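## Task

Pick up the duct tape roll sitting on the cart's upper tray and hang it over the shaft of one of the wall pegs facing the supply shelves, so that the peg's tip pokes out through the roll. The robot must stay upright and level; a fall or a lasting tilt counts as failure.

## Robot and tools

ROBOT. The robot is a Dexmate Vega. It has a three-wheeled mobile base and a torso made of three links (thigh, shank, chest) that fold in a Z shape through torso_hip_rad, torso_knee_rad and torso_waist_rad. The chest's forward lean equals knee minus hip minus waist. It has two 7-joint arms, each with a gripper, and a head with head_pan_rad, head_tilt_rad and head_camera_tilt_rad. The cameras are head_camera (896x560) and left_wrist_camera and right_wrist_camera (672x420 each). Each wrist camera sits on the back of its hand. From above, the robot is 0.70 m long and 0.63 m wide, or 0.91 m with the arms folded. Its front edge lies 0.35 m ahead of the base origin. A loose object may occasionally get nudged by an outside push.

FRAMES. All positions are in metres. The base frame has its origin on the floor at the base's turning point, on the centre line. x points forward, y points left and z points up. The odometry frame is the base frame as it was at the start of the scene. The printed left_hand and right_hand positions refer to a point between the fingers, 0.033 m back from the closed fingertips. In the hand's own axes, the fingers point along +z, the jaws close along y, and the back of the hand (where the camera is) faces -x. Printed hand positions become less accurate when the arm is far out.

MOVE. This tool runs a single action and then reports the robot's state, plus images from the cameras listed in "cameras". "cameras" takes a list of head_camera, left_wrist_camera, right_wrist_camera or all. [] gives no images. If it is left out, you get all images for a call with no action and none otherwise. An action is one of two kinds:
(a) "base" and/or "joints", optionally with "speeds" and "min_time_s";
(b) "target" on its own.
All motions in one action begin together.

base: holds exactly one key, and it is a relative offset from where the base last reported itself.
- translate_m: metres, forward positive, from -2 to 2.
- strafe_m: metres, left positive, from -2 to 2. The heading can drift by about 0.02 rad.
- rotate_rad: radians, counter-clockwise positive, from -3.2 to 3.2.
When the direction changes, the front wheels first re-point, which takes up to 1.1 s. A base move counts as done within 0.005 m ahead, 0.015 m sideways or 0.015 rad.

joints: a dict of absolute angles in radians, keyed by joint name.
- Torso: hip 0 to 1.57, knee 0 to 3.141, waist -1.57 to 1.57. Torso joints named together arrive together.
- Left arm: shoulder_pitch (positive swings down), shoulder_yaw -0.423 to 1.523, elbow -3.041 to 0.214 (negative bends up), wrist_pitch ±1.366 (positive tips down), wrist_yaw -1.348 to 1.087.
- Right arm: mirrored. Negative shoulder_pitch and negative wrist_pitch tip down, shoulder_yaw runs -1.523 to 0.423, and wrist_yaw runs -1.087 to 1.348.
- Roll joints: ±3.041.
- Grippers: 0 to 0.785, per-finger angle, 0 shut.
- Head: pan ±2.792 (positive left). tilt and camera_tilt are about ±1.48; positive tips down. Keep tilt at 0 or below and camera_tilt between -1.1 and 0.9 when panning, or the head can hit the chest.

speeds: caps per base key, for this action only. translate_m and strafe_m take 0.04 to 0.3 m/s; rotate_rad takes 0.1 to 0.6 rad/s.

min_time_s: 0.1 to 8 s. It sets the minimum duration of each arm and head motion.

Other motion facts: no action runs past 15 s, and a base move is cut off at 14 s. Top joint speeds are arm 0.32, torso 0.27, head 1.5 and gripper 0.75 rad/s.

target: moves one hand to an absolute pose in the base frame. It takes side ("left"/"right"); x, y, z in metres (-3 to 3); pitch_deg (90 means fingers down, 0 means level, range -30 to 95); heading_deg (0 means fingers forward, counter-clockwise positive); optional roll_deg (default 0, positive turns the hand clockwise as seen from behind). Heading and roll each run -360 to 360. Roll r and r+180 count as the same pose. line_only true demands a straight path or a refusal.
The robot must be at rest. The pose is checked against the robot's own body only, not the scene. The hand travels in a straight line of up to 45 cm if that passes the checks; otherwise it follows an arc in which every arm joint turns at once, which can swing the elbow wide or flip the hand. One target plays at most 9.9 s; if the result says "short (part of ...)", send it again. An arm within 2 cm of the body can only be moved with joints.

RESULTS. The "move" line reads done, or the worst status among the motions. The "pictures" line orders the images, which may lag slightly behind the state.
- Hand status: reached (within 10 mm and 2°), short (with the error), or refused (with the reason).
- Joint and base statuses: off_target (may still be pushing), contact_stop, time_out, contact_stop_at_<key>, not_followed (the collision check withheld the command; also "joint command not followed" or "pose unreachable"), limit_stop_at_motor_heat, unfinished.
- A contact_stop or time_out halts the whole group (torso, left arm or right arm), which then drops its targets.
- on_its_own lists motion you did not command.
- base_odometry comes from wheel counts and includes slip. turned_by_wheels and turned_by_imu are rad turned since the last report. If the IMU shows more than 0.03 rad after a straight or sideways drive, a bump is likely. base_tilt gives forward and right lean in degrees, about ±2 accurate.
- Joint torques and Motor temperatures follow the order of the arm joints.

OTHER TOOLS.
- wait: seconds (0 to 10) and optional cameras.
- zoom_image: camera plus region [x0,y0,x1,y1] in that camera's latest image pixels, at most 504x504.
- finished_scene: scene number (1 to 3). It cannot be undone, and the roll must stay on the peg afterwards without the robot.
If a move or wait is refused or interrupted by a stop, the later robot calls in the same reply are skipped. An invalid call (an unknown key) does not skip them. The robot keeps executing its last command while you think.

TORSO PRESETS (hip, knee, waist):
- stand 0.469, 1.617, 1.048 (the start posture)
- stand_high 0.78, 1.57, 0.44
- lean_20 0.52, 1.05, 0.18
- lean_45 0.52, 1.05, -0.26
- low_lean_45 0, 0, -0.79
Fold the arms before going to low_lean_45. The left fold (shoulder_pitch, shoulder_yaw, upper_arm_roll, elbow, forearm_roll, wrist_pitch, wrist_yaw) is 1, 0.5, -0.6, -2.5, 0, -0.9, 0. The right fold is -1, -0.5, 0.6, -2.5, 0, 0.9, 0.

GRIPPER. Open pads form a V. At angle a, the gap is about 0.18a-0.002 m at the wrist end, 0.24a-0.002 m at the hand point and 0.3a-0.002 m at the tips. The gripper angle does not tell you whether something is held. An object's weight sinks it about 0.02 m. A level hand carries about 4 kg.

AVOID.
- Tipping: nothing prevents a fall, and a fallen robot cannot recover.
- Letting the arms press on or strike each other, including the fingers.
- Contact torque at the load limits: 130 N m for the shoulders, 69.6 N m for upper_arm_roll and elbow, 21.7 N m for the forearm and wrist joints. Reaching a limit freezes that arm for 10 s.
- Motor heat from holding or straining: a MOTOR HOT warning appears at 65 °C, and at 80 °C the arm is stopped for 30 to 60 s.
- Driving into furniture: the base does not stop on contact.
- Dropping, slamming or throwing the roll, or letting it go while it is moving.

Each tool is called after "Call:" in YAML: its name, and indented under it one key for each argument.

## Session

Call:
move:
  cameras: ["head_camera"]

Call:
move:
  joints: {"head_pan_rad": -1.5}
  cameras: ["head_camera"]

Call:
move:
  joints: {"head_pan_rad": 1.5}
  cameras: ["head_camera"]

Scene clock: 0.00 s.
Joint torques (N m): no reading
Motor temperatures (°C): left_arm=[33 33 34 32 37 35 39] | right_arm=[33 30 38 33 36 32 38]
base_odometry: x=+0.000 y=+0.000 heading=+0.000
turned_by_wheels: +0.000
turned_by_imu: +0.000
base_tilt: forward=-0.6 right=-0.8
base_status: not commanded
joint_positions: torso_hip_rad=+0.469 torso_knee_rad=+1.617 torso_waist_rad=+1.048 left_shoulder_pitch_rad=+2.186 left_shoulder_yaw_rad=-0.019 left_upper_arm_roll_rad=+0.011 left_elbow_rad=-1.089 left_forearm_roll_rad=+0.007 left_wrist_pitch_rad=-0.506 left_wrist_yaw_rad=+0.006 left_gripper_rad=+0.005 right_shoulder_pitch_rad=-2.207 right_shoulder_yaw_rad=+0.005 right_upper_arm_roll_rad=+0.012 right_elbow_rad=-1.097 right_forearm_roll_rad=-0.016 right_wrist_pitch_rad=+0.483 right_wrist_yaw_rad=+0.008 right_gripper_rad=+0.005 head_pan_rad=+0.000 head_tilt_rad=+0.000 head_camera_tilt_rad=+0.000
joint_status: not commanded
chest: x=-0.0111 y=+0.0000 z=+1.4155 quat_wxyz=(+0.999, +0.000, +0.050, +0.000) (m; base frame)
left_hand: x=+0.2055 y=+0.2144 z=+0.6069 quat_wxyz=(+0.426, -0.005, +0.905, -0.006) pitch_deg=+39.6 heading_deg=-0.5 roll_deg=-1.1 back=up (m; base frame)
right_hand: x=+0.1864 y=-0.2297 z=+0.5983 quat_wxyz=(+0.409, -0.005, +0.912, +0.000) pitch_deg=+41.7 heading_deg=+0.3 roll_deg=-0.4 back=up (m; base frame)
pictures: head_camera

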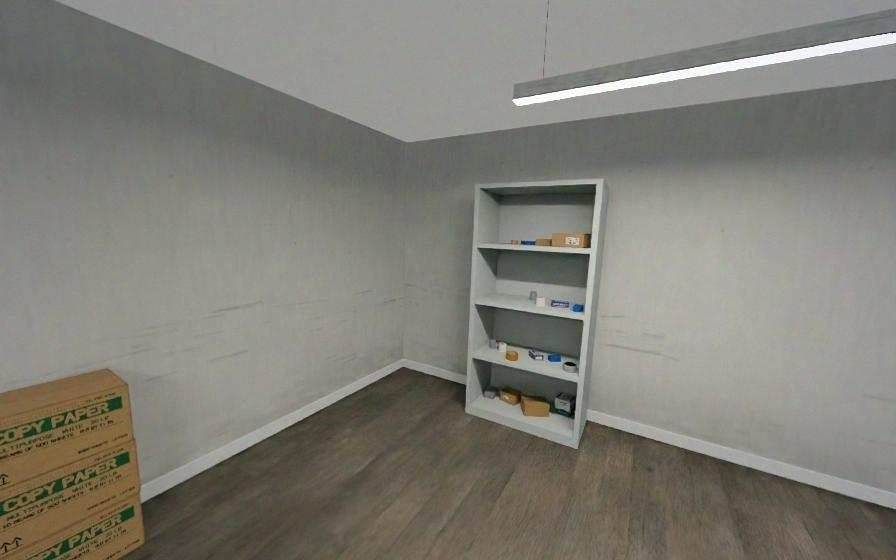

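Scene clock: 1.67 s.
Joint torques (N m): left_arm=[6.28 -2.27 1.47 -2.66 0.38 -2.08 0.6] | right_arm=[-5.59 1.59 0.36 -1.88 0.04 1.78 -0.09]
move: done
base_odometry: x=+0.000 y=+0.000 heading=+0.000
turned_by_wheels: +0.000
turned_by_imu: +0.000
base_tilt: forward=-0.7 right=-0.9
base_status: not commanded
joint_positions: torso_hip_rad=+0.469 torso_knee_rad=+1.617 torso_waist_rad=+1.048 left_shoulder_pitch_rad=+2.186 left_shoulder_yaw_rad=-0.019 left_upper_arm_roll_rad=+0.011 left_elbow_rad=-1.089 left_forearm_roll_rad=+0.007 left_wrist_pitch_rad=-0.506 left_wrist_yaw_rad=+0.006 left_gripper_rad=+0.005 right_shoulder_pitch_rad=-2.207 right_shoulder_yaw_rad=+0.005 right_upper_arm_roll_rad=+0.012 right_elbow_rad=-1.097 right_forearm_roll_rad=-0.016 right_wrist_pitch_rad=+0.483 right_wrist_yaw_rad=+0.008 right_gripper_rad=+0.005 head_pan_rad=-1.499 head_tilt_rad=+0.000 head_camera_tilt_rad=+0.000
joint_status: all done
chest: x=-0.0111 y=+0.0000 z=+1.4155 quat_wxyz=(+0.999, +0.000, +0.050, +0.000) (m; base frame)
left_hand: x=+0.2055 y=+0.2144 z=+0.6069 quat_wxyz=(+0.426, -0.005, +0.905, -0.006) pitch_deg=+39.6 heading_deg=-0.5 roll_deg=-1.1 back=up (m; base frame)
right_hand: x=+0.1864 y=-0.2297 z=+0.5983 quat_wxyz=(+0.409, -0.005, +0.912, +0.000) pitch_deg=+41.7 heading_deg=+0.3 roll_deg=-0.4 back=up (m; base frame)
pictures: head_camera
camera_calibration:
head_camera: T_world_to_cam=[[-0.990168, -0.0489895, 0.131022, -0.24786], [-0.132718, 0.0331224, -0.9906, 1.49543], [0.0441893, -0.99825, -0.0392986, 0.0250985], [0, 0, 0, 1]] pos_world=[-0.0480605, -0.0366203, 1.51484]

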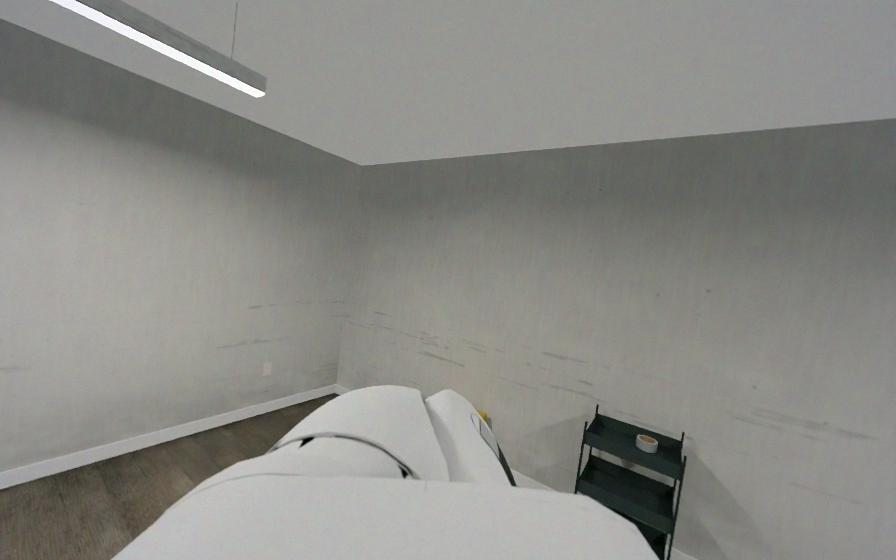

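Scene clock: 4.33 s.
Joint torques (N m): left_arm=[6.85 -0.2 1.84 -2.27 -0.14 -1.37 0] | right_arm=[-6.91 0.15 -0.33 -2.08 0.01 2.52 -0.11]
move: done
base_odometry: x=+0.000 y=+0.000 heading=+0.000
turned_by_wheels: +0.000
turned_by_imu: +0.000
base_tilt: forward=-0.6 right=-0.7
base_status: not commanded
joint_positions: torso_hip_rad=+0.469 torso_knee_rad=+1.617 torso_waist_rad=+1.048 left_shoulder_pitch_rad=+2.186 left_shoulder_yaw_rad=-0.019 left_upper_arm_roll_rad=+0.011 left_elbow_rad=-1.089 left_forearm_roll_rad=+0.007 left_wrist_pitch_rad=-0.506 left_wrist_yaw_rad=+0.006 left_gripper_rad=+0.005 right_shoulder_pitch_rad=-2.207 right_shoulder_yaw_rad=+0.005 right_upper_arm_roll_rad=+0.012 right_elbow_rad=-1.097 right_forearm_roll_rad=-0.016 right_wrist_pitch_rad=+0.483 right_wrist_yaw_rad=+0.008 right_gripper_rad=+0.005 head_pan_rad=+1.499 head_tilt_rad=+0.000 head_camera_tilt_rad=+0.000
joint_status: all done
chest: x=-0.0111 y=+0.0000 z=+1.4155 quat_wxyz=(+0.999, +0.000, +0.050, +0.000) (m; base frame)
left_hand: x=+0.2055 y=+0.2144 z=+0.6069 quat_wxyz=(+0.426, -0.005, +0.905, -0.006) pitch_deg=+39.6 heading_deg=-0.5 roll_deg=-1.1 back=up (m; base frame)
right_hand: x=+0.1864 y=-0.2297 z=+0.5983 quat_wxyz=(+0.409, -0.005, +0.912, +0.000) pitch_deg=+41.7 heading_deg=+0.3 roll_deg=-0.4 back=up (m; base frame)
pictures: head_camera
camera_calibration:
head_camera: T_world_to_cam=[[0.993278, -0.093671, -0.0680097, 0.202422], [-0.0717846, -0.0375335, -0.996714, 1.50926], [0.0908106, 0.994895, -0.0440054, 0.0357149], [0, 0, 0, 1]] pos_world=[-0.0959633, 0.0400764, 1.51964]

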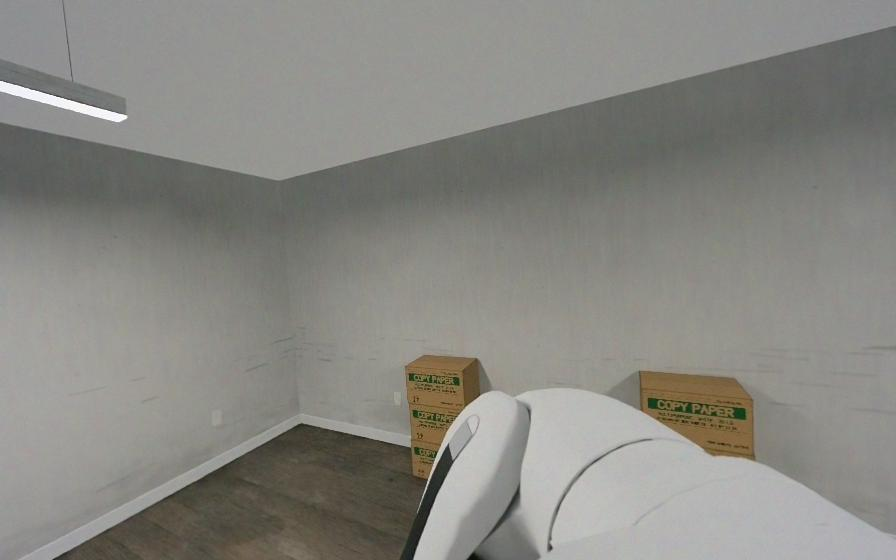

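Call:
move:
  base: {"rotate_rad": -2.18}
  joints: {"head_pan_rad": 0, "head_camera_tilt_rad": 0.5}
  cameras: ["head_camera"]

Scene clock: 19.67 s.
Joint torques (N m): left_arm=[5.38 -0.19 3.32 -1.18 0.4 -2.03 0.45] | right_arm=[-5.02 1.16 -0.35 -2.14 0.01 2.51 -0.29]
move: done
base_odometry: x=+0.001 y=+0.002 heading=-2.183
turned_by_wheels: -2.183
turned_by_imu: -2.175
base_tilt: forward=-0.5 right=-0.9
base_status: done
joint_positions: torso_hip_rad=+0.469 torso_knee_rad=+1.617 torso_waist_rad=+1.048 left_shoulder_pitch_rad=+2.186 left_shoulder_yaw_rad=-0.019 left_upper_arm_roll_rad=+0.011 left_elbow_rad=-1.089 left_forearm_roll_rad=+0.007 left_wrist_pitch_rad=-0.506 left_wrist_yaw_rad=+0.006 left_gripper_rad=+0.005 right_shoulder_pitch_rad=-2.207 right_shoulder_yaw_rad=+0.005 right_upper_arm_roll_rad=+0.012 right_elbow_rad=-1.097 right_forearm_roll_rad=-0.016 right_wrist_pitch_rad=+0.483 right_wrist_yaw_rad=+0.008 right_gripper_rad=+0.005 head_pan_rad=+0.001 head_tilt_rad=+0.000 head_camera_tilt_rad=+0.499
joint_status: all done
chest: x=-0.0111 y=+0.0000 z=+1.4155 quat_wxyz=(+0.999, +0.000, +0.050, +0.000) (m; base frame)
left_hand: x=+0.2055 y=+0.2144 z=+0.6069 quat_wxyz=(+0.426, -0.005, +0.905, -0.006) pitch_deg=+39.6 heading_deg=-0.5 roll_deg=-1.1 back=up (m; base frame)
right_hand: x=+0.1864 y=-0.2297 z=+0.5983 quat_wxyz=(+0.409, -0.005, +0.912, +0.000) pitch_deg=+41.7 heading_deg=+0.3 roll_deg=-0.4 back=up (m; base frame)
pictures: head_camera
camera_calibration:
head_camera: T_world_to_cam=[[-0.000133437, -0.999254, 0.0386178, -0.0333653], [-0.592764, -0.0310228, -0.804778, 1.18395], [0.805376, -0.0229986, -0.592318, 0.904549], [0, 0, 0, 1]] pos_world=[-0.0267046, 0.0241923, 1.48988]

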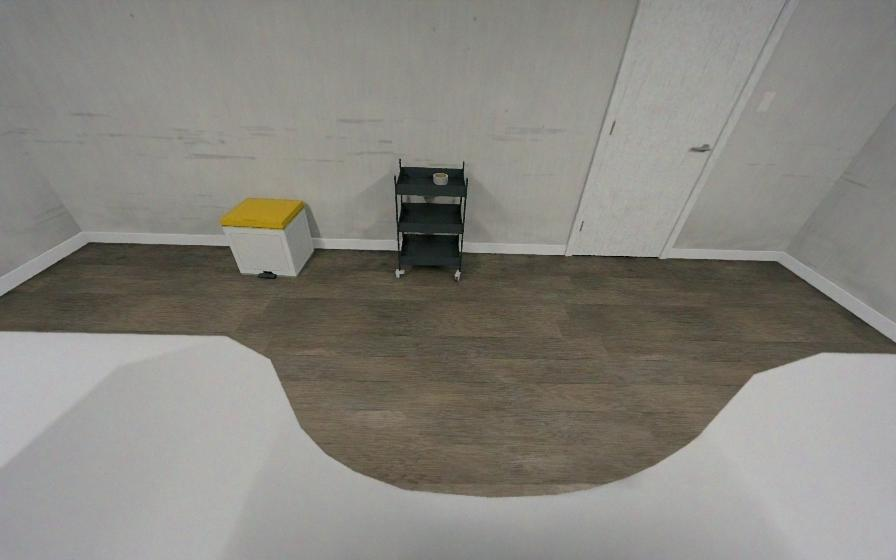

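Call:
move:
  base: {"strafe_m": 0.23}

Call:
move:
  base: {"translate_m": 1.0}

Call:
move:
  target: {"side":"right","x":0.45,"y":-0.22,"z":1.15,"pitch_deg":60,"heading_deg":0}

Call:
move:
  joints: {"torso_waist_rad":0.6,"right_gripper_rad":0.6,"head_camera_tilt_rad":0.6}
  cameras: ["head_camera","right_wrist_camera"]

Scene clock: 31.13 s.
Joint torques (N m): left_arm=[5.82 -3.26 1.53 -0.97 -0.25 -2.54 -0.28] | right_arm=[-5.11 0.2 -0.39 -3.16 0.1 2.72 -0.11]
move: done
base_odometry: x=+0.189 y=-0.130 heading=-2.179
turned_by_wheels: +0.004
turned_by_imu: +0.003
base_tilt: forward=-0.6 right=-0.8
base_status: done
joint_positions: torso_hip_rad=+0.469 torso_knee_rad=+1.617 torso_waist_rad=+1.048 left_shoulder_pitch_rad=+2.186 left_shoulder_yaw_rad=-0.019 left_upper_arm_roll_rad=+0.011 left_elbow_rad=-1.089 left_forearm_roll_rad=+0.007 left_wrist_pitch_rad=-0.506 left_wrist_yaw_rad=+0.006 left_gripper_rad=+0.005 right_shoulder_pitch_rad=-2.207 right_shoulder_yaw_rad=+0.005 right_upper_arm_roll_rad=+0.012 right_elbow_rad=-1.097 right_forearm_roll_rad=-0.016 right_wrist_pitch_rad=+0.483 right_wrist_yaw_rad=+0.008 right_gripper_rad=+0.005 head_pan_rad=+0.001 head_tilt_rad=+0.000 head_camera_tilt_rad=+0.499
joint_status: not commanded
chest: x=-0.0111 y=+0.0000 z=+1.4155 quat_wxyz=(+0.999, +0.000, +0.050, +0.000) (m; base frame)
left_hand: x=+0.2055 y=+0.2144 z=+0.6069 quat_wxyz=(+0.426, -0.005, +0.905, -0.006) pitch_deg=+39.6 heading_deg=-0.5 roll_deg=-1.1 back=up (m; base frame)
right_hand: x=+0.1864 y=-0.2297 z=+0.5983 quat_wxyz=(+0.409, -0.005, +0.912, +0.000) pitch_deg=+41.7 heading_deg=+0.3 roll_deg=-0.4 back=up (m; base frame)
camera_calibration:
head_camera: T_world_to_cam=[[-0.000193251, -0.999257, 0.0385378, -0.0332465], [-0.592764, -0.030923, -0.804782, 1.18395], [0.805376, -0.0229993, -0.592317, 0.904548], [0, 0, 0, 1]] pos_world=[-0.0267046, 0.0241934, 1.48988]
left_wrist_camera: T_world_to_cam=[[-0.00698482, -0.997061, 0.0762968, 0.161623], [-0.713544, -0.0484847, -0.698931, 0.636714], [0.700576, -0.059323, -0.711108, 0.45044], [0, 0, 0, 1]] pos_world=[0.139885, 0.21874, 0.752999]
right_wrist_camera: T_world_to_cam=[[0.0413626, -0.998837, -0.0247603, -0.217991], [-0.74554, -0.0143562, -0.666306, 0.587464], [0.665176, 0.0460199, -0.745267, 0.48921], [0, 0, 0, 1]] pos_world=[0.121584, -0.231817, 0.750625]

Scene clock: 36.60 s.
Joint torques (N m): left_arm=[5.91 0.23 1.01 -3.66 -0.44 -2.23 -0.17] | right_arm=[-5.38 1.74 -0.09 -2.97 0.06 2.98 -0.23]
move: done
base_odometry: x=-0.384 y=-0.949 heading=-2.181
turned_by_wheels: -0.002
turned_by_imu: -0.007
base_tilt: forward=-0.5 right=-0.7
base_status: done
joint_positions: torso_hip_rad=+0.469 torso_knee_rad=+1.617 torso_waist_rad=+1.048 left_shoulder_pitch_rad=+2.186 left_shoulder_yaw_rad=-0.019 left_upper_arm_roll_rad=+0.011 left_elbow_rad=-1.089 left_forearm_roll_rad=+0.007 left_wrist_pitch_rad=-0.506 left_wrist_yaw_rad=+0.006 left_gripper_rad=+0.005 right_shoulder_pitch_rad=-2.207 right_shoulder_yaw_rad=+0.005 right_upper_arm_roll_rad=+0.012 right_elbow_rad=-1.097 right_forearm_roll_rad=-0.016 right_wrist_pitch_rad=+0.483 right_wrist_yaw_rad=+0.008 right_gripper_rad=+0.005 head_pan_rad=+0.001 head_tilt_rad=+0.000 head_camera_tilt_rad=+0.499
joint_status: not commanded
chest: x=-0.0111 y=+0.0000 z=+1.4155 quat_wxyz=(+0.999, +0.000, +0.050, +0.000) (m; base frame)
left_hand: x=+0.2055 y=+0.2144 z=+0.6069 quat_wxyz=(+0.426, -0.005, +0.905, -0.006) pitch_deg=+39.6 heading_deg=-0.5 roll_deg=-1.1 back=up (m; base frame)
right_hand: x=+0.1864 y=-0.2297 z=+0.5983 quat_wxyz=(+0.409, -0.005, +0.912, +0.000) pitch_deg=+41.7 heading_deg=+0.3 roll_deg=-0.4 back=up (m; base frame)
camera_calibration:
head_camera: T_world_to_cam=[[-0.000189746, -0.999257, 0.0385353, -0.0332426], [-0.592828, -0.0309212, -0.804735, 1.18388], [0.805329, -0.0229975, -0.592382, 0.904643], [0, 0, 0, 1]] pos_world=[-0.0267056, 0.0241935, 1.48988]
left_wrist_camera: T_world_to_cam=[[-0.00697943, -0.997061, 0.0762922, 0.161626], [-0.713593, -0.0484812, -0.698881, 0.636682], [0.700526, -0.0593194, -0.711158, 0.450483], [0, 0, 0, 1]] pos_world=[0.139884, 0.21874, 0.752998]
right_wrist_camera: T_world_to_cam=[[0.0413626, -0.998837, -0.0247603, -0.217991], [-0.74554, -0.0143562, -0.666306, 0.587464], [0.665176, 0.0460199, -0.745267, 0.48921], [0, 0, 0, 1]] pos_world=[0.121584, -0.231817, 0.750625]

Scene clock: 46.50 s.
Joint torques (N m): left_arm=[5.61 0.4 -1.83 -1.77 -0.04 -1.08 0.4] | right_arm=[25.57 2.44 3.92 -0.43 -0.29 -0.8 0.03]
move: done
base_odometry: x=-0.384 y=-0.949 heading=-2.181
turned_by_wheels: +0.000
turned_by_imu: -0.001
base_tilt: forward=-0.5 right=-0.8
base_status: not commanded
joint_positions: torso_hip_rad=+0.469 torso_knee_rad=+1.617 torso_waist_rad=+1.048 left_shoulder_pitch_rad=+2.186 left_shoulder_yaw_rad=-0.019 left_upper_arm_roll_rad=+0.011 left_elbow_rad=-1.089 left_forearm_roll_rad=+0.007 left_wrist_pitch_rad=-0.506 left_wrist_yaw_rad=+0.006 left_gripper_rad=+0.005 right_shoulder_pitch_rad=+0.421 right_shoulder_yaw_rad=-1.489 right_upper_arm_roll_rad=-1.769 right_elbow_rad=-2.562 right_forearm_roll_rad=-0.445 right_wrist_pitch_rad=+0.451 right_wrist_yaw_rad=+1.346 right_gripper_rad=+0.005 head_pan_rad=+0.001 head_tilt_rad=+0.000 head_camera_tilt_rad=+0.499
joint_status: not commanded
chest: x=-0.0111 y=+0.0000 z=+1.4155 quat_wxyz=(+0.999, +0.000, +0.050, +0.000) (m; base frame)
left_hand: x=+0.2055 y=+0.2144 z=+0.6069 quat_wxyz=(+0.426, -0.005, +0.905, -0.006) pitch_deg=+39.6 heading_deg=-0.5 roll_deg=-1.1 back=up (m; base frame)
right_hand: x=+0.4501 y=-0.2189 z=+1.1492 quat_wxyz=(+0.001, -0.966, +0.000, -0.258) pitch_deg=+60.1 heading_deg=+0.3 roll_deg=+0.3 back=down (m; base frame)
right_hand_status: reached (checked arc [a long move; over the whole arc the hand travels 1.25 m to end 0.61 m from its start, up to 0.40 m off the straight line; right_shoulder_pitch_rad turns most, 2.63 rad; on the way or at its end the hand turns up to 179 deg from its attitude at the start], planned for 8.6 s): 1 mm and 0.2 deg off.
camera_calibration:
head_camera: T_world_to_cam=[[-0.000189746, -0.999257, 0.0385353, -0.0332426], [-0.592828, -0.0309212, -0.804735, 1.18388], [0.805329, -0.0229975, -0.592382, 0.904643], [0, 0, 0, 1]] pos_world=[-0.0267056, 0.0241935, 1.48988]
left_wrist_camera: T_world_to_cam=[[-0.00697943, -0.997061, 0.0762922, 0.161626], [-0.713593, -0.0484812, -0.698881, 0.636682], [0.700526, -0.0593194, -0.711158, 0.450483], [0, 0, 0, 1]] pos_world=[0.139884, 0.21874, 0.752998]
right_wrist_camera: T_world_to_cam=[[0.0210685, 0.999138, -0.0357632, 0.254706], [0.804771, 0.00427633, 0.59357, -0.99033], [0.593211, -0.0412868, -0.803987, 0.804614], [0, 0, 0, 1]] pos_world=[0.314317, -0.217031, 1.24384]

Scene clock: 49.43 s.
Joint torques (N m): left_arm=[17.13 0.2 -1.3 -0.7 -0.13 -1.29 -0.2] | right_arm=[23.82 -2.28 3.01 -3.41 0.27 0.1 0.13]
move: done
base_odometry: x=-0.384 y=-0.949 heading=-2.181
turned_by_wheels: +0.000
turned_by_imu: +0.000
base_tilt: forward=-0.4 right=-0.8
base_status: not commanded
joint_positions: torso_hip_rad=+0.469 torso_knee_rad=+1.617 torso_waist_rad=+0.600 left_shoulder_pitch_rad=+2.186 left_shoulder_yaw_rad=-0.019 left_upper_arm_roll_rad=+0.011 left_elbow_rad=-1.089 left_forearm_roll_rad=+0.007 left_wrist_pitch_rad=-0.506 left_wrist_yaw_rad=+0.006 left_gripper_rad=+0.005 right_shoulder_pitch_rad=+0.425 right_shoulder_yaw_rad=-1.491 right_upper_arm_roll_rad=-1.772 right_elbow_rad=-2.565 right_forearm_roll_rad=-0.446 right_wrist_pitch_rad=+0.451 right_wrist_yaw_rad=+1.348 right_gripper_rad=+0.600 head_pan_rad=+0.000 head_tilt_rad=+0.000 head_camera_tilt_rad=+0.599
joint_status: all done
chest: x=+0.1847 y=+0.0000 z=+1.3774 quat_wxyz=(+0.963, +0.000, +0.271, +0.000) (m; base frame)
left_hand: x=+0.0298 y=+0.2144 z=+0.5548 quat_wxyz=(+0.214, -0.006, +0.977, -0.005) pitch_deg=+65.3 heading_deg=-1.0 roll_deg=-1.7 back=up (m; base frame)
right_hand: x=+0.4853 y=-0.2199 z=+0.9384 quat_wxyz=(+0.000, -0.999, +0.000, -0.038) pitch_deg=+85.7 heading_deg=+0.3 roll_deg=+0.3 (m; base frame)
pictures: head_camera, right_wrist_camera
camera_calibration:
head_camera: T_world_to_cam=[[0.0198343, -0.999252, 0.0331824, -0.0278063], [-0.925182, -0.030925, -0.378261, 0.733845], [0.379004, -0.0231973, -0.925104, 1.26238], [0, 0, 0, 1]] pos_world=[0.201043, 0.0241925, 1.44634]
right_wrist_camera: T_world_to_cam=[[0.00381663, 0.999044, -0.0435483, 0.263103], [0.982053, 0.00446736, 0.188554, -0.599495], [0.188569, -0.0434864, -0.981097, 0.976278], [0, 0, 0, 1]] pos_world=[0.403636, -0.217719, 1.08232]

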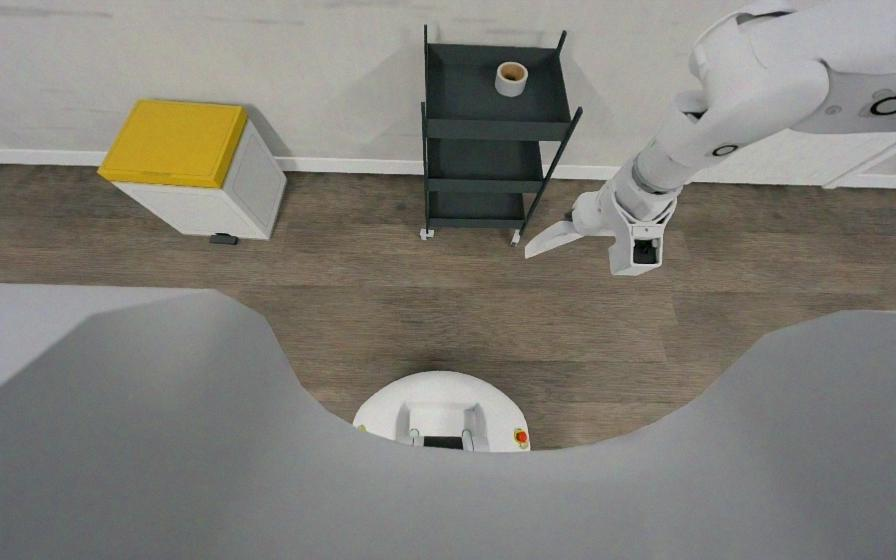

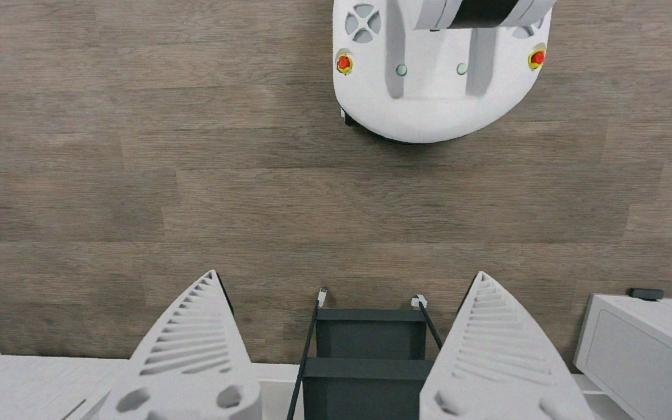

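Call:
move:
  base: {"translate_m": 0.58}

Call:
move:
  target: {"side":"right","x":0.65,"y":-0.195,"z":0.79,"pitch_deg":90,"heading_deg":0}
  cameras: ["head_camera","right_wrist_camera"]

Scene clock: 58.73 s.
Joint torques (N m): left_arm=[18.19 0.42 3.58 -1.14 -0.35 -1.44 0.18] | right_arm=[22.28 0.67 2.78 -1.54 0.17 -0.16 -0.02]
move: done
base_odometry: x=-0.717 y=-1.424 heading=-2.182
turned_by_wheels: -0.001
turned_by_imu: -0.004
base_tilt: forward=-0.7 right=-0.8
base_status: done
joint_positions: torso_hip_rad=+0.469 torso_knee_rad=+1.617 torso_waist_rad=+0.600 left_shoulder_pitch_rad=+2.186 left_shoulder_yaw_rad=-0.019 left_upper_arm_roll_rad=+0.011 left_elbow_rad=-1.089 left_forearm_roll_rad=+0.007 left_wrist_pitch_rad=-0.506 left_wrist_yaw_rad=+0.006 left_gripper_rad=+0.005 right_shoulder_pitch_rad=+0.425 right_shoulder_yaw_rad=-1.491 right_upper_arm_roll_rad=-1.772 right_elbow_rad=-2.565 right_forearm_roll_rad=-0.446 right_wrist_pitch_rad=+0.451 right_wrist_yaw_rad=+1.348 right_gripper_rad=+0.600 head_pan_rad=+0.000 head_tilt_rad=+0.000 head_camera_tilt_rad=+0.599
joint_status: not commanded
chest: x=+0.1847 y=+0.0000 z=+1.3774 quat_wxyz=(+0.963, +0.000, +0.271, +0.000) (m; base frame)
left_hand: x=+0.0298 y=+0.2144 z=+0.5548 quat_wxyz=(+0.214, -0.006, +0.977, -0.005) pitch_deg=+65.3 heading_deg=-1.0 roll_deg=-1.7 back=up (m; base frame)
right_hand: x=+0.4853 y=-0.2199 z=+0.9383 quat_wxyz=(+0.000, -0.999, +0.000, -0.038) pitch_deg=+85.7 heading_deg=+0.2 roll_deg=+0.2 (m; base frame)
camera_calibration:
head_camera: T_world_to_cam=[[0.0198379, -0.999252, 0.033182, -0.0278085], [-0.925218, -0.0309261, -0.378175, 0.73382], [0.378918, -0.0231984, -0.925139, 1.26242], [0, 0, 0, 1]] pos_world=[0.201142, 0.0241925, 1.44635]
left_wrist_camera: T_world_to_cam=[[0.0267454, -0.997061, 0.071789, 0.16587], [-0.945869, -0.0484777, -0.320907, 0.272126], [0.323444, -0.0593202, -0.944386, 0.677097], [0, 0, 0, 1]] pos_world=[0.0339568, 0.21874, 0.71486]
right_wrist_camera: T_world_to_cam=[[0.00383178, 0.99904, -0.0436475, 0.263198], [0.982071, 0.0044669, 0.188457, -0.599379], [0.188471, -0.043587, -0.981111, 0.976212], [0, 0, 0, 1]] pos_world=[0.403637, -0.217718, 1.08222]

Scene clock: 63.77 s.
Joint torques (N m): left_arm=[16.67 3.99 0.66 -0.5 0.49 -1.06 0.24] | right_arm=[12.14 1.13 5.07 1.13 0.5 -0.68 -0.28]
move: done
base_odometry: x=-0.717 y=-1.424 heading=-2.182
turned_by_wheels: +0.000
turned_by_imu: +0.000
base_tilt: forward=-0.5 right=-0.9
base_status: not commanded
joint_positions: torso_hip_rad=+0.469 torso_knee_rad=+1.617 torso_waist_rad=+0.600 left_shoulder_pitch_rad=+2.186 left_shoulder_yaw_rad=-0.019 left_upper_arm_roll_rad=+0.011 left_elbow_rad=-1.089 left_forearm_roll_rad=+0.007 left_wrist_pitch_rad=-0.506 left_wrist_yaw_rad=+0.006 left_gripper_rad=+0.005 right_shoulder_pitch_rad=+0.268 right_shoulder_yaw_rad=-0.801 right_upper_arm_roll_rad=-1.789 right_elbow_rad=-1.499 right_forearm_roll_rad=-0.593 right_wrist_pitch_rad=+0.720 right_wrist_yaw_rad=+0.985 right_gripper_rad=+0.600 head_pan_rad=+0.000 head_tilt_rad=+0.000 head_camera_tilt_rad=+0.599
joint_status: not commanded
chest: x=+0.1847 y=+0.0000 z=+1.3774 quat_wxyz=(+0.963, +0.000, +0.271, +0.000) (m; base frame)
left_hand: x=+0.0298 y=+0.2144 z=+0.5548 quat_wxyz=(+0.214, -0.006, +0.977, -0.005) pitch_deg=+65.3 heading_deg=-1.0 roll_deg=-1.7 back=up (m; base frame)
right_hand: x=+0.6498 y=-0.1950 z=+0.7907 quat_wxyz=(+0.000, -1.000, +0.000, +0.000) pitch_deg=+90.0 heading_deg=+180.0 roll_deg=+0.0 (m; base frame)
right_hand_status: reached (straight line, planned for 3.7 s): 1 mm and 0.0 deg off.
pictures: head_camera, right_wrist_camera
camera_calibration:
head_camera: T_world_to_cam=[[0.0198379, -0.999252, 0.033182, -0.0278085], [-0.925218, -0.0309261, -0.378175, 0.73382], [0.378918, -0.0231984, -0.925139, 1.26242], [0, 0, 0, 1]] pos_world=[0.201142, 0.0241925, 1.44635]
right_wrist_camera: T_world_to_cam=[[0.000679922, 0.999031, -0.0439981, 0.233609], [0.993409, 0.00436852, 0.114544, -0.682117], [0.114626, -0.043786, -0.992443, 0.858393], [0, 0, 0, 1]] pos_world=[0.579068, -0.192817, 0.940317]

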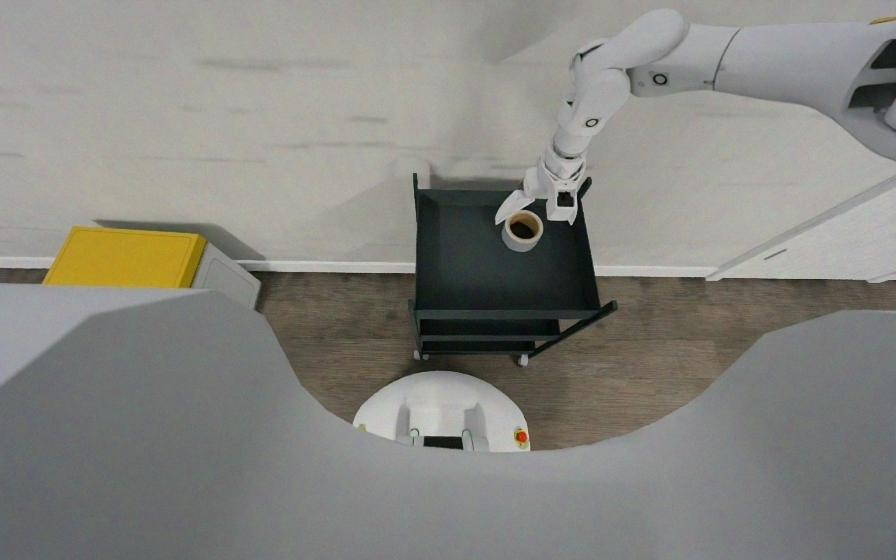

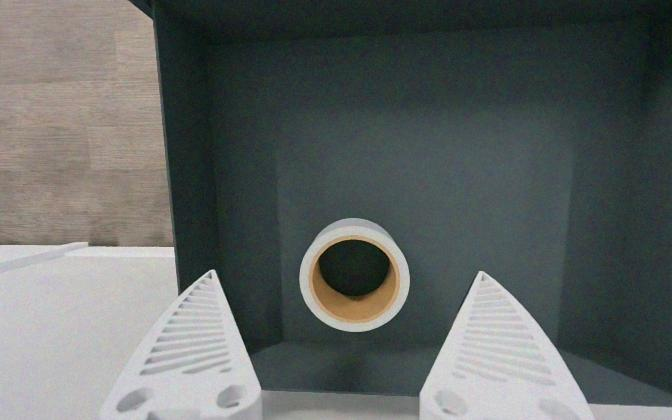

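Call:
move:
  target: {"side":"right","x":0.66,"y":-0.186,"z":0.76,"pitch_deg":90,"heading_deg":0}
  cameras: ["right_wrist_camera"]

Scene clock: 87.93 s.
Joint torques (N m): left_arm=[13.07 1.94 1.85 -1.45 0.49 -0.85 0.08] | right_arm=[14.21 2.13 4.02 0.45 0.43 0.88 -0.26]
move: done
base_odometry: x=-0.717 y=-1.424 heading=-2.182
turned_by_wheels: +0.000
turned_by_imu: +0.000
base_tilt: forward=-0.5 right=-0.9
base_status: not commanded
joint_positions: torso_hip_rad=+0.469 torso_knee_rad=+1.617 torso_waist_rad=+0.600 left_shoulder_pitch_rad=+2.186 left_shoulder_yaw_rad=-0.019 left_upper_arm_roll_rad=+0.011 left_elbow_rad=-1.089 left_forearm_roll_rad=+0.007 left_wrist_pitch_rad=-0.506 left_wrist_yaw_rad=+0.006 left_gripper_rad=+0.005 right_shoulder_pitch_rad=+0.224 right_shoulder_yaw_rad=-0.707 right_upper_arm_roll_rad=-1.794 right_elbow_rad=-1.359 right_forearm_roll_rad=-0.645 right_wrist_pitch_rad=+0.733 right_wrist_yaw_rad=+0.914 right_gripper_rad=+0.600 head_pan_rad=+0.000 head_tilt_rad=+0.000 head_camera_tilt_rad=+0.599
joint_status: not commanded
chest: x=+0.1847 y=+0.0000 z=+1.3774 quat_wxyz=(+0.963, +0.000, +0.271, +0.000) (m; base frame)
left_hand: x=+0.0298 y=+0.2144 z=+0.5548 quat_wxyz=(+0.214, -0.006, +0.977, -0.005) pitch_deg=+65.3 heading_deg=-1.0 roll_deg=-1.7 back=up (m; base frame)
right_hand: x=+0.6601 y=-0.1862 z=+0.7612 quat_wxyz=(+0.000, -1.000, +0.000, +0.000) pitch_deg=+90.0 heading_deg=+180.0 roll_deg=+0.0 (m; base frame)
right_hand_status: reached (straight line, planned for 0.8 s): 1 mm and 0.0 deg off.
pictures: right_wrist_camera
camera_calibration:
right_wrist_camera: T_world_to_cam=[[0.000763098, 0.999036, -0.0438878, 0.223365], [0.99342, 0.00426902, 0.11445, -0.688948], [0.114528, -0.0436863, -0.992459, 0.82841], [0, 0, 0, 1]] pos_world=[0.589369, -0.184018, 0.910817]

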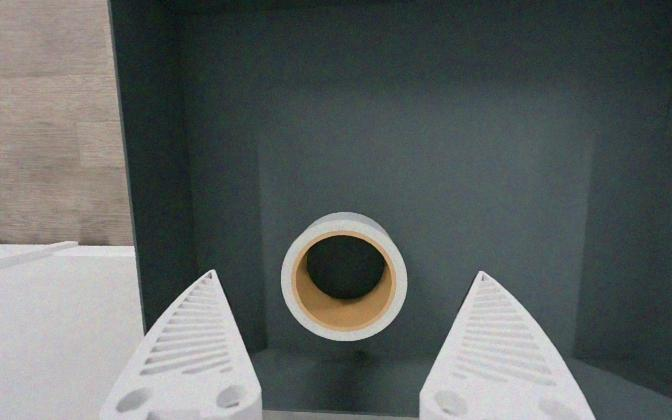

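Call:
move:
  target: {"side":"right","x":0.664,"y":-0.187,"z":0.708,"pitch_deg":90,"heading_deg":0}

Call:
move:
  joints: {"right_gripper_rad":0.36}

Call:
move:
  joints: {"right_gripper_rad":0.30}
  cameras: ["right_wrist_camera"]

Scene clock: 94.87 s.
Joint torques (N m): left_arm=[15.92 -1.01 -1.08 -0.93 0.77 -1.64 -0.17] | right_arm=[12.79 1.96 3.54 0.23 0.45 0.45 -0.44]
move: done
base_odometry: x=-0.717 y=-1.424 heading=-2.182
turned_by_wheels: +0.000
turned_by_imu: +0.000
base_tilt: forward=-0.7 right=-0.8
base_status: not commanded
joint_positions: torso_hip_rad=+0.469 torso_knee_rad=+1.617 torso_waist_rad=+0.600 left_shoulder_pitch_rad=+2.186 left_shoulder_yaw_rad=-0.019 left_upper_arm_roll_rad=+0.011 left_elbow_rad=-1.089 left_forearm_roll_rad=+0.007 left_wrist_pitch_rad=-0.506 left_wrist_yaw_rad=+0.006 left_gripper_rad=+0.005 right_shoulder_pitch_rad=+0.149 right_shoulder_yaw_rad=-0.594 right_upper_arm_roll_rad=-1.813 right_elbow_rad=-1.155 right_forearm_roll_rad=-0.754 right_wrist_pitch_rad=+0.748 right_wrist_yaw_rad=+0.770 right_gripper_rad=+0.600 head_pan_rad=+0.000 head_tilt_rad=+0.000 head_camera_tilt_rad=+0.599
joint_status: not commanded
chest: x=+0.1847 y=+0.0000 z=+1.3774 quat_wxyz=(+0.963, +0.000, +0.271, +0.000) (m; base frame)
left_hand: x=+0.0298 y=+0.2144 z=+0.5548 quat_wxyz=(+0.214, -0.006, +0.977, -0.005) pitch_deg=+65.3 heading_deg=-1.0 roll_deg=-1.7 back=up (m; base frame)
right_hand: x=+0.6643 y=-0.1869 z=+0.7093 quat_wxyz=(+0.000, -1.000, +0.000, +0.000) pitch_deg=+90.0 heading_deg=+180.0 roll_deg=+0.0 (m; base frame)
right_hand_status: reached (straight line, planned for 1.0 s): 1 mm and 0.0 deg off.
camera_calibration:
head_camera: T_world_to_cam=[[0.0198379, -0.999252, 0.033182, -0.0278085], [-0.925218, -0.0309261, -0.378175, 0.73382], [0.378918, -0.0231984, -0.925139, 1.26242], [0, 0, 0, 1]] pos_world=[0.201142, 0.0241925, 1.44635]
left_wrist_camera: T_world_to_cam=[[0.0267454, -0.997061, 0.071789, 0.16587], [-0.945869, -0.0484777, -0.320907, 0.272126], [0.323444, -0.0593202, -0.944386, 0.677097], [0, 0, 0, 1]] pos_world=[0.0339568, 0.21874, 0.71486]
right_wrist_camera: T_world_to_cam=[[0.000751323, 0.999041, -0.0437887, 0.221606], [0.99342, 0.00426937, 0.114451, -0.687278], [0.114528, -0.0435865, -0.992463, 0.776405], [0, 0, 0, 1]] pos_world=[0.593669, -0.184619, 0.858917]

Scene clock: 95.63 s.
Joint torques (N m): left_arm=[14.14 -0.61 3.43 -0.98 -0.07 -2.13 0.36] | right_arm=[14.1 2.69 3.13 0.24 0.31 0.32 0.01]
move: done
base_odometry: x=-0.717 y=-1.424 heading=-2.182
turned_by_wheels: +0.000
turned_by_imu: +0.000
base_tilt: forward=-0.5 right=-0.8
base_status: not commanded
joint_positions: torso_hip_rad=+0.469 torso_knee_rad=+1.617 torso_waist_rad=+0.600 left_shoulder_pitch_rad=+2.186 left_shoulder_yaw_rad=-0.019 left_upper_arm_roll_rad=+0.011 left_elbow_rad=-1.089 left_forearm_roll_rad=+0.007 left_wrist_pitch_rad=-0.506 left_wrist_yaw_rad=+0.006 left_gripper_rad=+0.005 right_shoulder_pitch_rad=+0.147 right_shoulder_yaw_rad=-0.592 right_upper_arm_roll_rad=-1.814 right_elbow_rad=-1.151 right_forearm_roll_rad=-0.756 right_wrist_pitch_rad=+0.748 right_wrist_yaw_rad=+0.767 right_gripper_rad=+0.360 head_pan_rad=+0.000 head_tilt_rad=+0.000 head_camera_tilt_rad=+0.599
joint_status: all done
chest: x=+0.1847 y=+0.0000 z=+1.3774 quat_wxyz=(+0.963, +0.000, +0.271, +0.000) (m; base frame)
left_hand: x=+0.0298 y=+0.2144 z=+0.5548 quat_wxyz=(+0.214, -0.006, +0.977, -0.005) pitch_deg=+65.3 heading_deg=-1.0 roll_deg=-1.7 back=up (m; base frame)
right_hand: x=+0.6643 y=-0.1869 z=+0.7084 quat_wxyz=(+0.000, -1.000, +0.000, +0.000) pitch_deg=+90.0 heading_deg=+180.0 roll_deg=+0.0 (m; base frame)
camera_calibration:
head_camera: T_world_to_cam=[[0.0198379, -0.999252, 0.033182, -0.0278085], [-0.925218, -0.0309261, -0.378175, 0.73382], [0.378918, -0.0231984, -0.925139, 1.26242], [0, 0, 0, 1]] pos_world=[0.201142, 0.0241925, 1.44635]
left_wrist_camera: T_world_to_cam=[[0.0267454, -0.997061, 0.071789, 0.16587], [-0.945869, -0.0484777, -0.320907, 0.272126], [0.323444, -0.0593202, -0.944386, 0.677097], [0, 0, 0, 1]] pos_world=[0.0339568, 0.21874, 0.71486]
right_wrist_camera: T_world_to_cam=[[0.000659139, 0.999036, -0.0438957, 0.221812], [0.993433, 0.00436824, 0.114336, -0.687065], [0.114417, -0.0436828, -0.992472, 0.775562], [0, 0, 0, 1]] pos_world=[0.593669, -0.184718, 0.858017]

Scene clock: 96.13 s.
Joint torques (N m): left_arm=[16.34 0.33 1.66 0.76 -0.43 -1.41 -0.01] | right_arm=[13 2.01 3.2 0.9 0.3 0.23 -0.14]
move: done
base_odometry: x=-0.717 y=-1.424 heading=-2.182
turned_by_wheels: +0.000
turned_by_imu: +0.000
base_tilt: forward=-0.6 right=-0.8
base_status: not commanded
joint_positions: torso_hip_rad=+0.469 torso_knee_rad=+1.617 torso_waist_rad=+0.600 left_shoulder_pitch_rad=+2.186 left_shoulder_yaw_rad=-0.019 left_upper_arm_roll_rad=+0.011 left_elbow_rad=-1.089 left_forearm_roll_rad=+0.007 left_wrist_pitch_rad=-0.506 left_wrist_yaw_rad=+0.006 left_gripper_rad=+0.005 right_shoulder_pitch_rad=+0.147 right_shoulder_yaw_rad=-0.592 right_upper_arm_roll_rad=-1.814 right_elbow_rad=-1.151 right_forearm_roll_rad=-0.756 right_wrist_pitch_rad=+0.749 right_wrist_yaw_rad=+0.767 right_gripper_rad=+0.300 head_pan_rad=+0.000 head_tilt_rad=+0.000 head_camera_tilt_rad=+0.599
joint_status: all done
chest: x=+0.1847 y=+0.0000 z=+1.3774 quat_wxyz=(+0.963, +0.000, +0.271, +0.000) (m; base frame)
left_hand: x=+0.0298 y=+0.2144 z=+0.5548 quat_wxyz=(+0.214, -0.006, +0.977, -0.005) pitch_deg=+65.3 heading_deg=-1.0 roll_deg=-1.7 back=up (m; base frame)
right_hand: x=+0.6643 y=-0.1869 z=+0.7083 quat_wxyz=(+0.000, -1.000, +0.000, +0.000) pitch_deg=+90.0 heading_deg=+180.0 roll_deg=+0.0 (m; base frame)
pictures: right_wrist_camera
camera_calibration:
right_wrist_camera: T_world_to_cam=[[0.000659139, 0.999036, -0.0438957, 0.221807], [0.993433, 0.00436824, 0.114336, -0.687054], [0.114417, -0.0436828, -0.992472, 0.775463], [0, 0, 0, 1]] pos_world=[0.593669, -0.184718, 0.857917]

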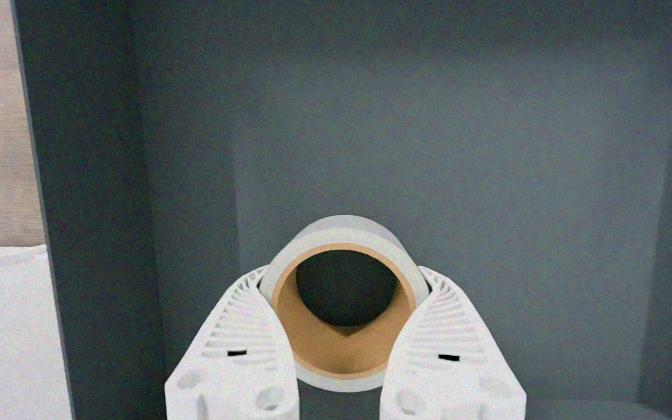

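Call:
move:
  target: {"side":"right","x":0.64,"y":-0.2,"z":0.86,"pitch_deg":90,"heading_deg":0}

Call:
move:
  base: {"translate_m":-0.5}
  joints: {"torso_waist_rad":1.0,"head_camera_tilt_rad":0.3}

Call:
move:
  target: {"side":"right","x":0.55,"y":-0.22,"z":1.0,"pitch_deg":0,"heading_deg":0}

Call:
move:
  base: {"rotate_rad":-1.571}
  cameras: ["head_camera","right_wrist_camera"]

Scene clock: 104.60 s.
Joint torques (N m): left_arm=[17.42 0.15 -0.82 0.86 -0.33 -2.69 0.2] | right_arm=[32.51 -1.13 12.63 -2.77 1.39 -0.32 -0.02]
move: done
base_odometry: x=-0.717 y=-1.424 heading=-2.182
turned_by_wheels: +0.000
turned_by_imu: -0.001
base_tilt: forward=-0.5 right=-1.0
base_status: not commanded
joint_positions: torso_hip_rad=+0.469 torso_knee_rad=+1.617 torso_waist_rad=+0.600 left_shoulder_pitch_rad=+2.186 left_shoulder_yaw_rad=-0.019 left_upper_arm_roll_rad=+0.011 left_elbow_rad=-1.089 left_forearm_roll_rad=+0.007 left_wrist_pitch_rad=-0.506 left_wrist_yaw_rad=+0.006 left_gripper_rad=+0.005 right_shoulder_pitch_rad=+0.365 right_shoulder_yaw_rad=-0.917 right_upper_arm_roll_rad=-1.761 right_elbow_rad=-1.680 right_forearm_roll_rad=-0.450 right_wrist_pitch_rad=+0.724 right_wrist_yaw_rad=+1.139 right_gripper_rad=+0.300 head_pan_rad=+0.000 head_tilt_rad=+0.000 head_camera_tilt_rad=+0.599
joint_status: not commanded
chest: x=+0.1847 y=+0.0000 z=+1.3774 quat_wxyz=(+0.963, +0.000, +0.271, +0.000) (m; base frame)
left_hand: x=+0.0298 y=+0.2144 z=+0.5548 quat_wxyz=(+0.214, -0.006, +0.977, -0.005) pitch_deg=+65.3 heading_deg=-1.0 roll_deg=-1.7 back=up (m; base frame)
right_hand: x=+0.6400 y=-0.2000 z=+0.8582 quat_wxyz=(+0.000, -1.000, +0.000, +0.000) pitch_deg=+90.0 heading_deg=+180.0 roll_deg=+0.0 (m; base frame)
right_hand_status: reached (straight line, planned for 2.0 s): 2 mm and 0.0 deg off.
camera_calibration:
head_camera: T_world_to_cam=[[0.0198379, -0.999252, 0.033182, -0.0278085], [-0.925218, -0.0309261, -0.378175, 0.73382], [0.378918, -0.0231984, -0.925139, 1.26242], [0, 0, 0, 1]] pos_world=[0.201142, 0.0241925, 1.44635]
left_wrist_camera: T_world_to_cam=[[0.0267454, -0.997061, 0.071789, 0.16587], [-0.945869, -0.0484777, -0.320907, 0.272126], [0.323444, -0.0593202, -0.944386, 0.677097], [0, 0, 0, 1]] pos_world=[0.0339568, 0.21874, 0.71486]
right_wrist_camera: T_world_to_cam=[[0.000657664, 0.999018, -0.0442942, 0.241792], [0.99357, 0.00436218, 0.113137, -0.679084], [0.113219, -0.0440838, -0.992592, 0.927245], [0, 0, 0, 1]] pos_world=[0.569576, -0.197716, 1.00791]

Scene clock: 108.03 s.
Joint torques (N m): left_arm=[6.56 0.94 5.45 -1.33 0.17 -1.59 0.09] | right_arm=[35.29 0.34 13.33 -1.11 0.37 -1.57 0.1]
move: done
base_odometry: x=-0.430 y=-1.015 heading=-2.183
turned_by_wheels: -0.002
turned_by_imu: -0.001
base_tilt: forward=-0.5 right=-0.6
base_status: done
joint_positions: torso_hip_rad=+0.469 torso_knee_rad=+1.617 torso_waist_rad=+1.000 left_shoulder_pitch_rad=+2.186 left_shoulder_yaw_rad=-0.019 left_upper_arm_roll_rad=+0.011 left_elbow_rad=-1.089 left_forearm_roll_rad=+0.007 left_wrist_pitch_rad=-0.506 left_wrist_yaw_rad=+0.006 left_gripper_rad=+0.005 right_shoulder_pitch_rad=+0.367 right_shoulder_yaw_rad=-0.919 right_upper_arm_roll_rad=-1.761 right_elbow_rad=-1.684 right_forearm_roll_rad=-0.447 right_wrist_pitch_rad=+0.724 right_wrist_yaw_rad=+1.143 right_gripper_rad=+0.300 head_pan_rad=+0.000 head_tilt_rad=+0.000 head_camera_tilt_rad=+0.301
joint_status: all done
chest: x=+0.0104 y=+0.0000 z=+1.4157 quat_wxyz=(+0.997, +0.000, +0.074, +0.000) (m; base frame)
left_hand: x=+0.1880 y=+0.2144 z=+0.5977 quat_wxyz=(+0.404, -0.005, +0.915, -0.006) pitch_deg=+42.4 heading_deg=-0.6 roll_deg=-1.2 back=up (m; base frame)
right_hand: x=+0.6309 y=-0.2001 z=+1.1159 quat_wxyz=(+0.000, -0.980, +0.000, -0.198) pitch_deg=+67.1 heading_deg=+0.0 roll_deg=+0.0 back=down (m; base frame)
camera_calibration:
head_camera: T_world_to_cam=[[-0.00611073, -0.999258, 0.0380316, -0.0329255], [-0.465231, -0.0308247, -0.884652, 1.32681], [0.885168, -0.0230993, -0.464697, 0.701171], [0, 0, 0, 1]] pos_world=[-0.00358059, 0.0241941, 1.50085]
left_wrist_camera: T_world_to_cam=[[-0.0033245, -0.997061, 0.076542, 0.161376], [-0.74618, -0.0484839, -0.663977, 0.602993], [0.665736, -0.0593215, -0.743825, 0.482175], [0, 0, 0, 1]] pos_world=[0.129476, 0.21874, 0.746675]
right_wrist_camera: T_world_to_cam=[[0.0176768, 0.999017, -0.0406429, 0.238489], [0.871124, 0.00456311, 0.491042, -1.04359], [0.490745, -0.0440851, -0.870188, 0.809294], [0, 0, 0, 1]] pos_world=[0.507727, -0.197815, 1.22638]

Scene clock: 117.10 s.
Joint torques (N m): left_arm=[8.24 2.09 0.71 -1.77 -0.06 -2.19 -0.53] | right_arm=[2.8 -1.49 8.62 -2.41 -1.87 -1.6 0.13]
move: done
base_odometry: x=-0.430 y=-1.015 heading=-2.183
turned_by_wheels: +0.000
turned_by_imu: -0.001
base_tilt: forward=-0.6 right=-0.8
base_status: not commanded
joint_positions: torso_hip_rad=+0.469 torso_knee_rad=+1.617 torso_waist_rad=+1.000 left_shoulder_pitch_rad=+2.186 left_shoulder_yaw_rad=-0.019 left_upper_arm_roll_rad=+0.011 left_elbow_rad=-1.089 left_forearm_roll_rad=+0.007 left_wrist_pitch_rad=-0.506 left_wrist_yaw_rad=+0.006 left_gripper_rad=+0.005 right_shoulder_pitch_rad=-0.789 right_shoulder_yaw_rad=-1.029 right_upper_arm_roll_rad=-1.887 right_elbow_rad=-1.808 right_forearm_roll_rad=-2.615 right_wrist_pitch_rad=-0.802 right_wrist_yaw_rad=+1.347 right_gripper_rad=+0.300 head_pan_rad=+0.000 head_tilt_rad=+0.000 head_camera_tilt_rad=+0.301
joint_status: not commanded
chest: x=+0.0104 y=+0.0000 z=+1.4157 quat_wxyz=(+0.997, +0.000, +0.074, +0.000) (m; base frame)
left_hand: x=+0.1880 y=+0.2144 z=+0.5977 quat_wxyz=(+0.404, -0.005, +0.915, -0.006) pitch_deg=+42.4 heading_deg=-0.6 roll_deg=-1.2 back=up (m; base frame)
right_hand: x=+0.5505 y=-0.2200 z=+1.0003 quat_wxyz=(+0.000, -0.708, +0.000, -0.706) pitch_deg=+0.1 heading_deg=+0.0 roll_deg=+0.0 back=down (m; base frame)
right_hand_status: reached (straight line, planned for 7.7 s): 1 mm and 0.1 deg off.
camera_calibration:
head_camera: T_world_to_cam=[[-0.00611073, -0.999258, 0.0380316, -0.0329255], [-0.465231, -0.0308247, -0.884652, 1.32681], [0.885168, -0.0230993, -0.464697, 0.701171], [0, 0, 0, 1]] pos_world=[-0.00358059, 0.0241941, 1.50085]
left_wrist_camera: T_world_to_cam=[[-0.0033245, -0.997061, 0.076542, 0.161376], [-0.74618, -0.0484839, -0.663977, 0.602993], [0.665736, -0.0593215, -0.743825, 0.482175], [0, 0, 0, 1]] pos_world=[0.129476, 0.21874, 0.746675]
right_wrist_camera: T_world_to_cam=[[0.0440696, 0.999028, -0.0000348219, 0.199979], [-0.111816, 0.0049671, 0.993717, -0.878255], [0.992751, -0.0437888, 0.111926, -0.51141], [0, 0, 0, 1]] pos_world=[0.400687, -0.217816, 0.929984]

Scene clock: 121.27 s.
Joint torques (N m): left_arm=[7 1.85 0.87 -2.2 0.28 -1.72 0.04] | right_arm=[2.83 -1.3 8.45 -2.89 -1.89 -2.4 0.26]
move: done
base_odometry: x=-0.428 y=-1.016 heading=+2.527
turned_by_wheels: -1.573
turned_by_imu: -1.568
base_tilt: forward=-0.6 right=-1.0
base_status: done
joint_positions: torso_hip_rad=+0.469 torso_knee_rad=+1.617 torso_waist_rad=+1.000 left_shoulder_pitch_rad=+2.186 left_shoulder_yaw_rad=-0.019 left_upper_arm_roll_rad=+0.011 left_elbow_rad=-1.089 left_forearm_roll_rad=+0.007 left_wrist_pitch_rad=-0.506 left_wrist_yaw_rad=+0.006 left_gripper_rad=+0.005 right_shoulder_pitch_rad=-0.793 right_shoulder_yaw_rad=-1.027 right_upper_arm_roll_rad=-1.885 right_elbow_rad=-1.804 right_forearm_roll_rad=-2.618 right_wrist_pitch_rad=-0.804 right_wrist_yaw_rad=+1.348 right_gripper_rad=+0.300 head_pan_rad=+0.000 head_tilt_rad=+0.000 head_camera_tilt_rad=+0.301
joint_status: not commanded
chest: x=+0.0104 y=+0.0000 z=+1.4157 quat_wxyz=(+0.997, +0.000, +0.074, +0.000) (m; base frame)
left_hand: x=+0.1880 y=+0.2144 z=+0.5976 quat_wxyz=(+0.404, -0.005, +0.915, -0.006) pitch_deg=+42.4 heading_deg=-0.6 roll_deg=-1.2 back=up (m; base frame)
right_hand: x=+0.5500 y=-0.2199 z=+0.9999 quat_wxyz=(+0.000, -0.707, +0.000, -0.707) pitch_deg=+0.0 heading_deg=+0.0 roll_deg=+0.0 back=down (m; base frame)
pictures: head_camera, right_wrist_camera
camera_calibration:
head_camera: T_world_to_cam=[[-0.00611073, -0.999258, 0.0380316, -0.0329255], [-0.465231, -0.0308247, -0.884652, 1.32681], [0.885168, -0.0230993, -0.464697, 0.701171], [0, 0, 0, 1]] pos_world=[-0.00358059, 0.0241941, 1.50085]
right_wrist_camera: T_world_to_cam=[[0.0438358, 0.999039, 0.000319124, 0.199765], [-0.113631, 0.00466856, 0.993512, -0.876842], [0.992555, -0.0435877, 0.113727, -0.512493], [0, 0, 0, 1]] pos_world=[0.400285, -0.217818, 0.929373]

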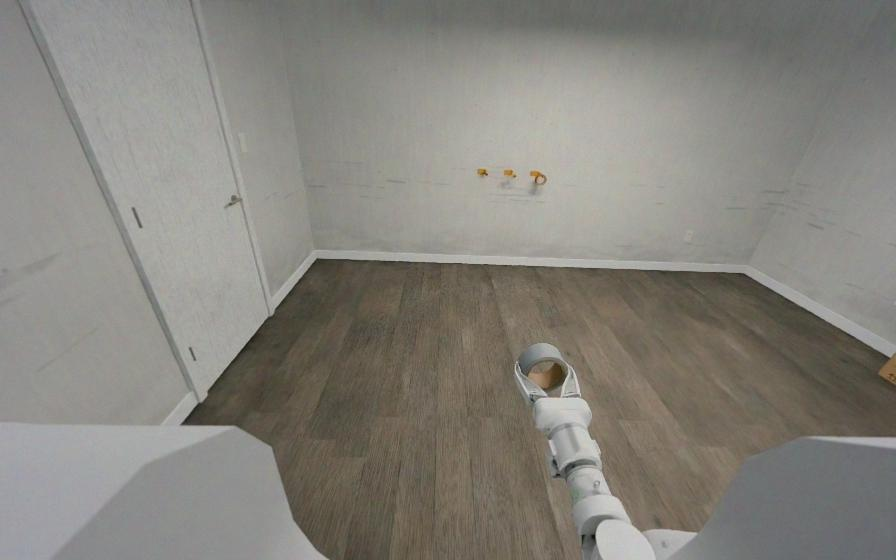

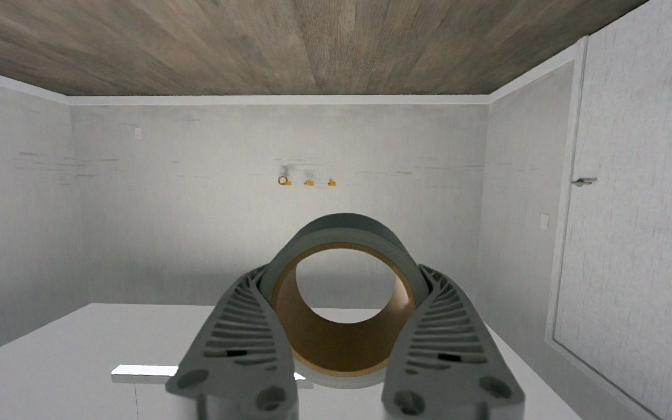

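Call:
zoom_image:
  camera: "head_camera"
  region: [440, 140, 600, 240]

Scaled by 3.150 from the camera's 896x560 image, which has a finer 960x600 frame.

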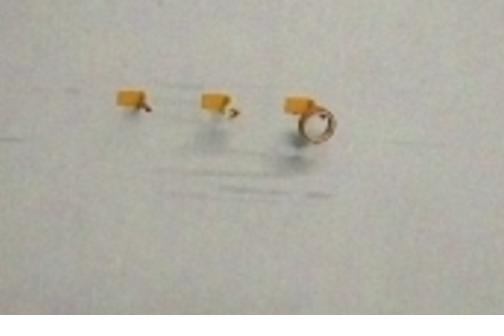

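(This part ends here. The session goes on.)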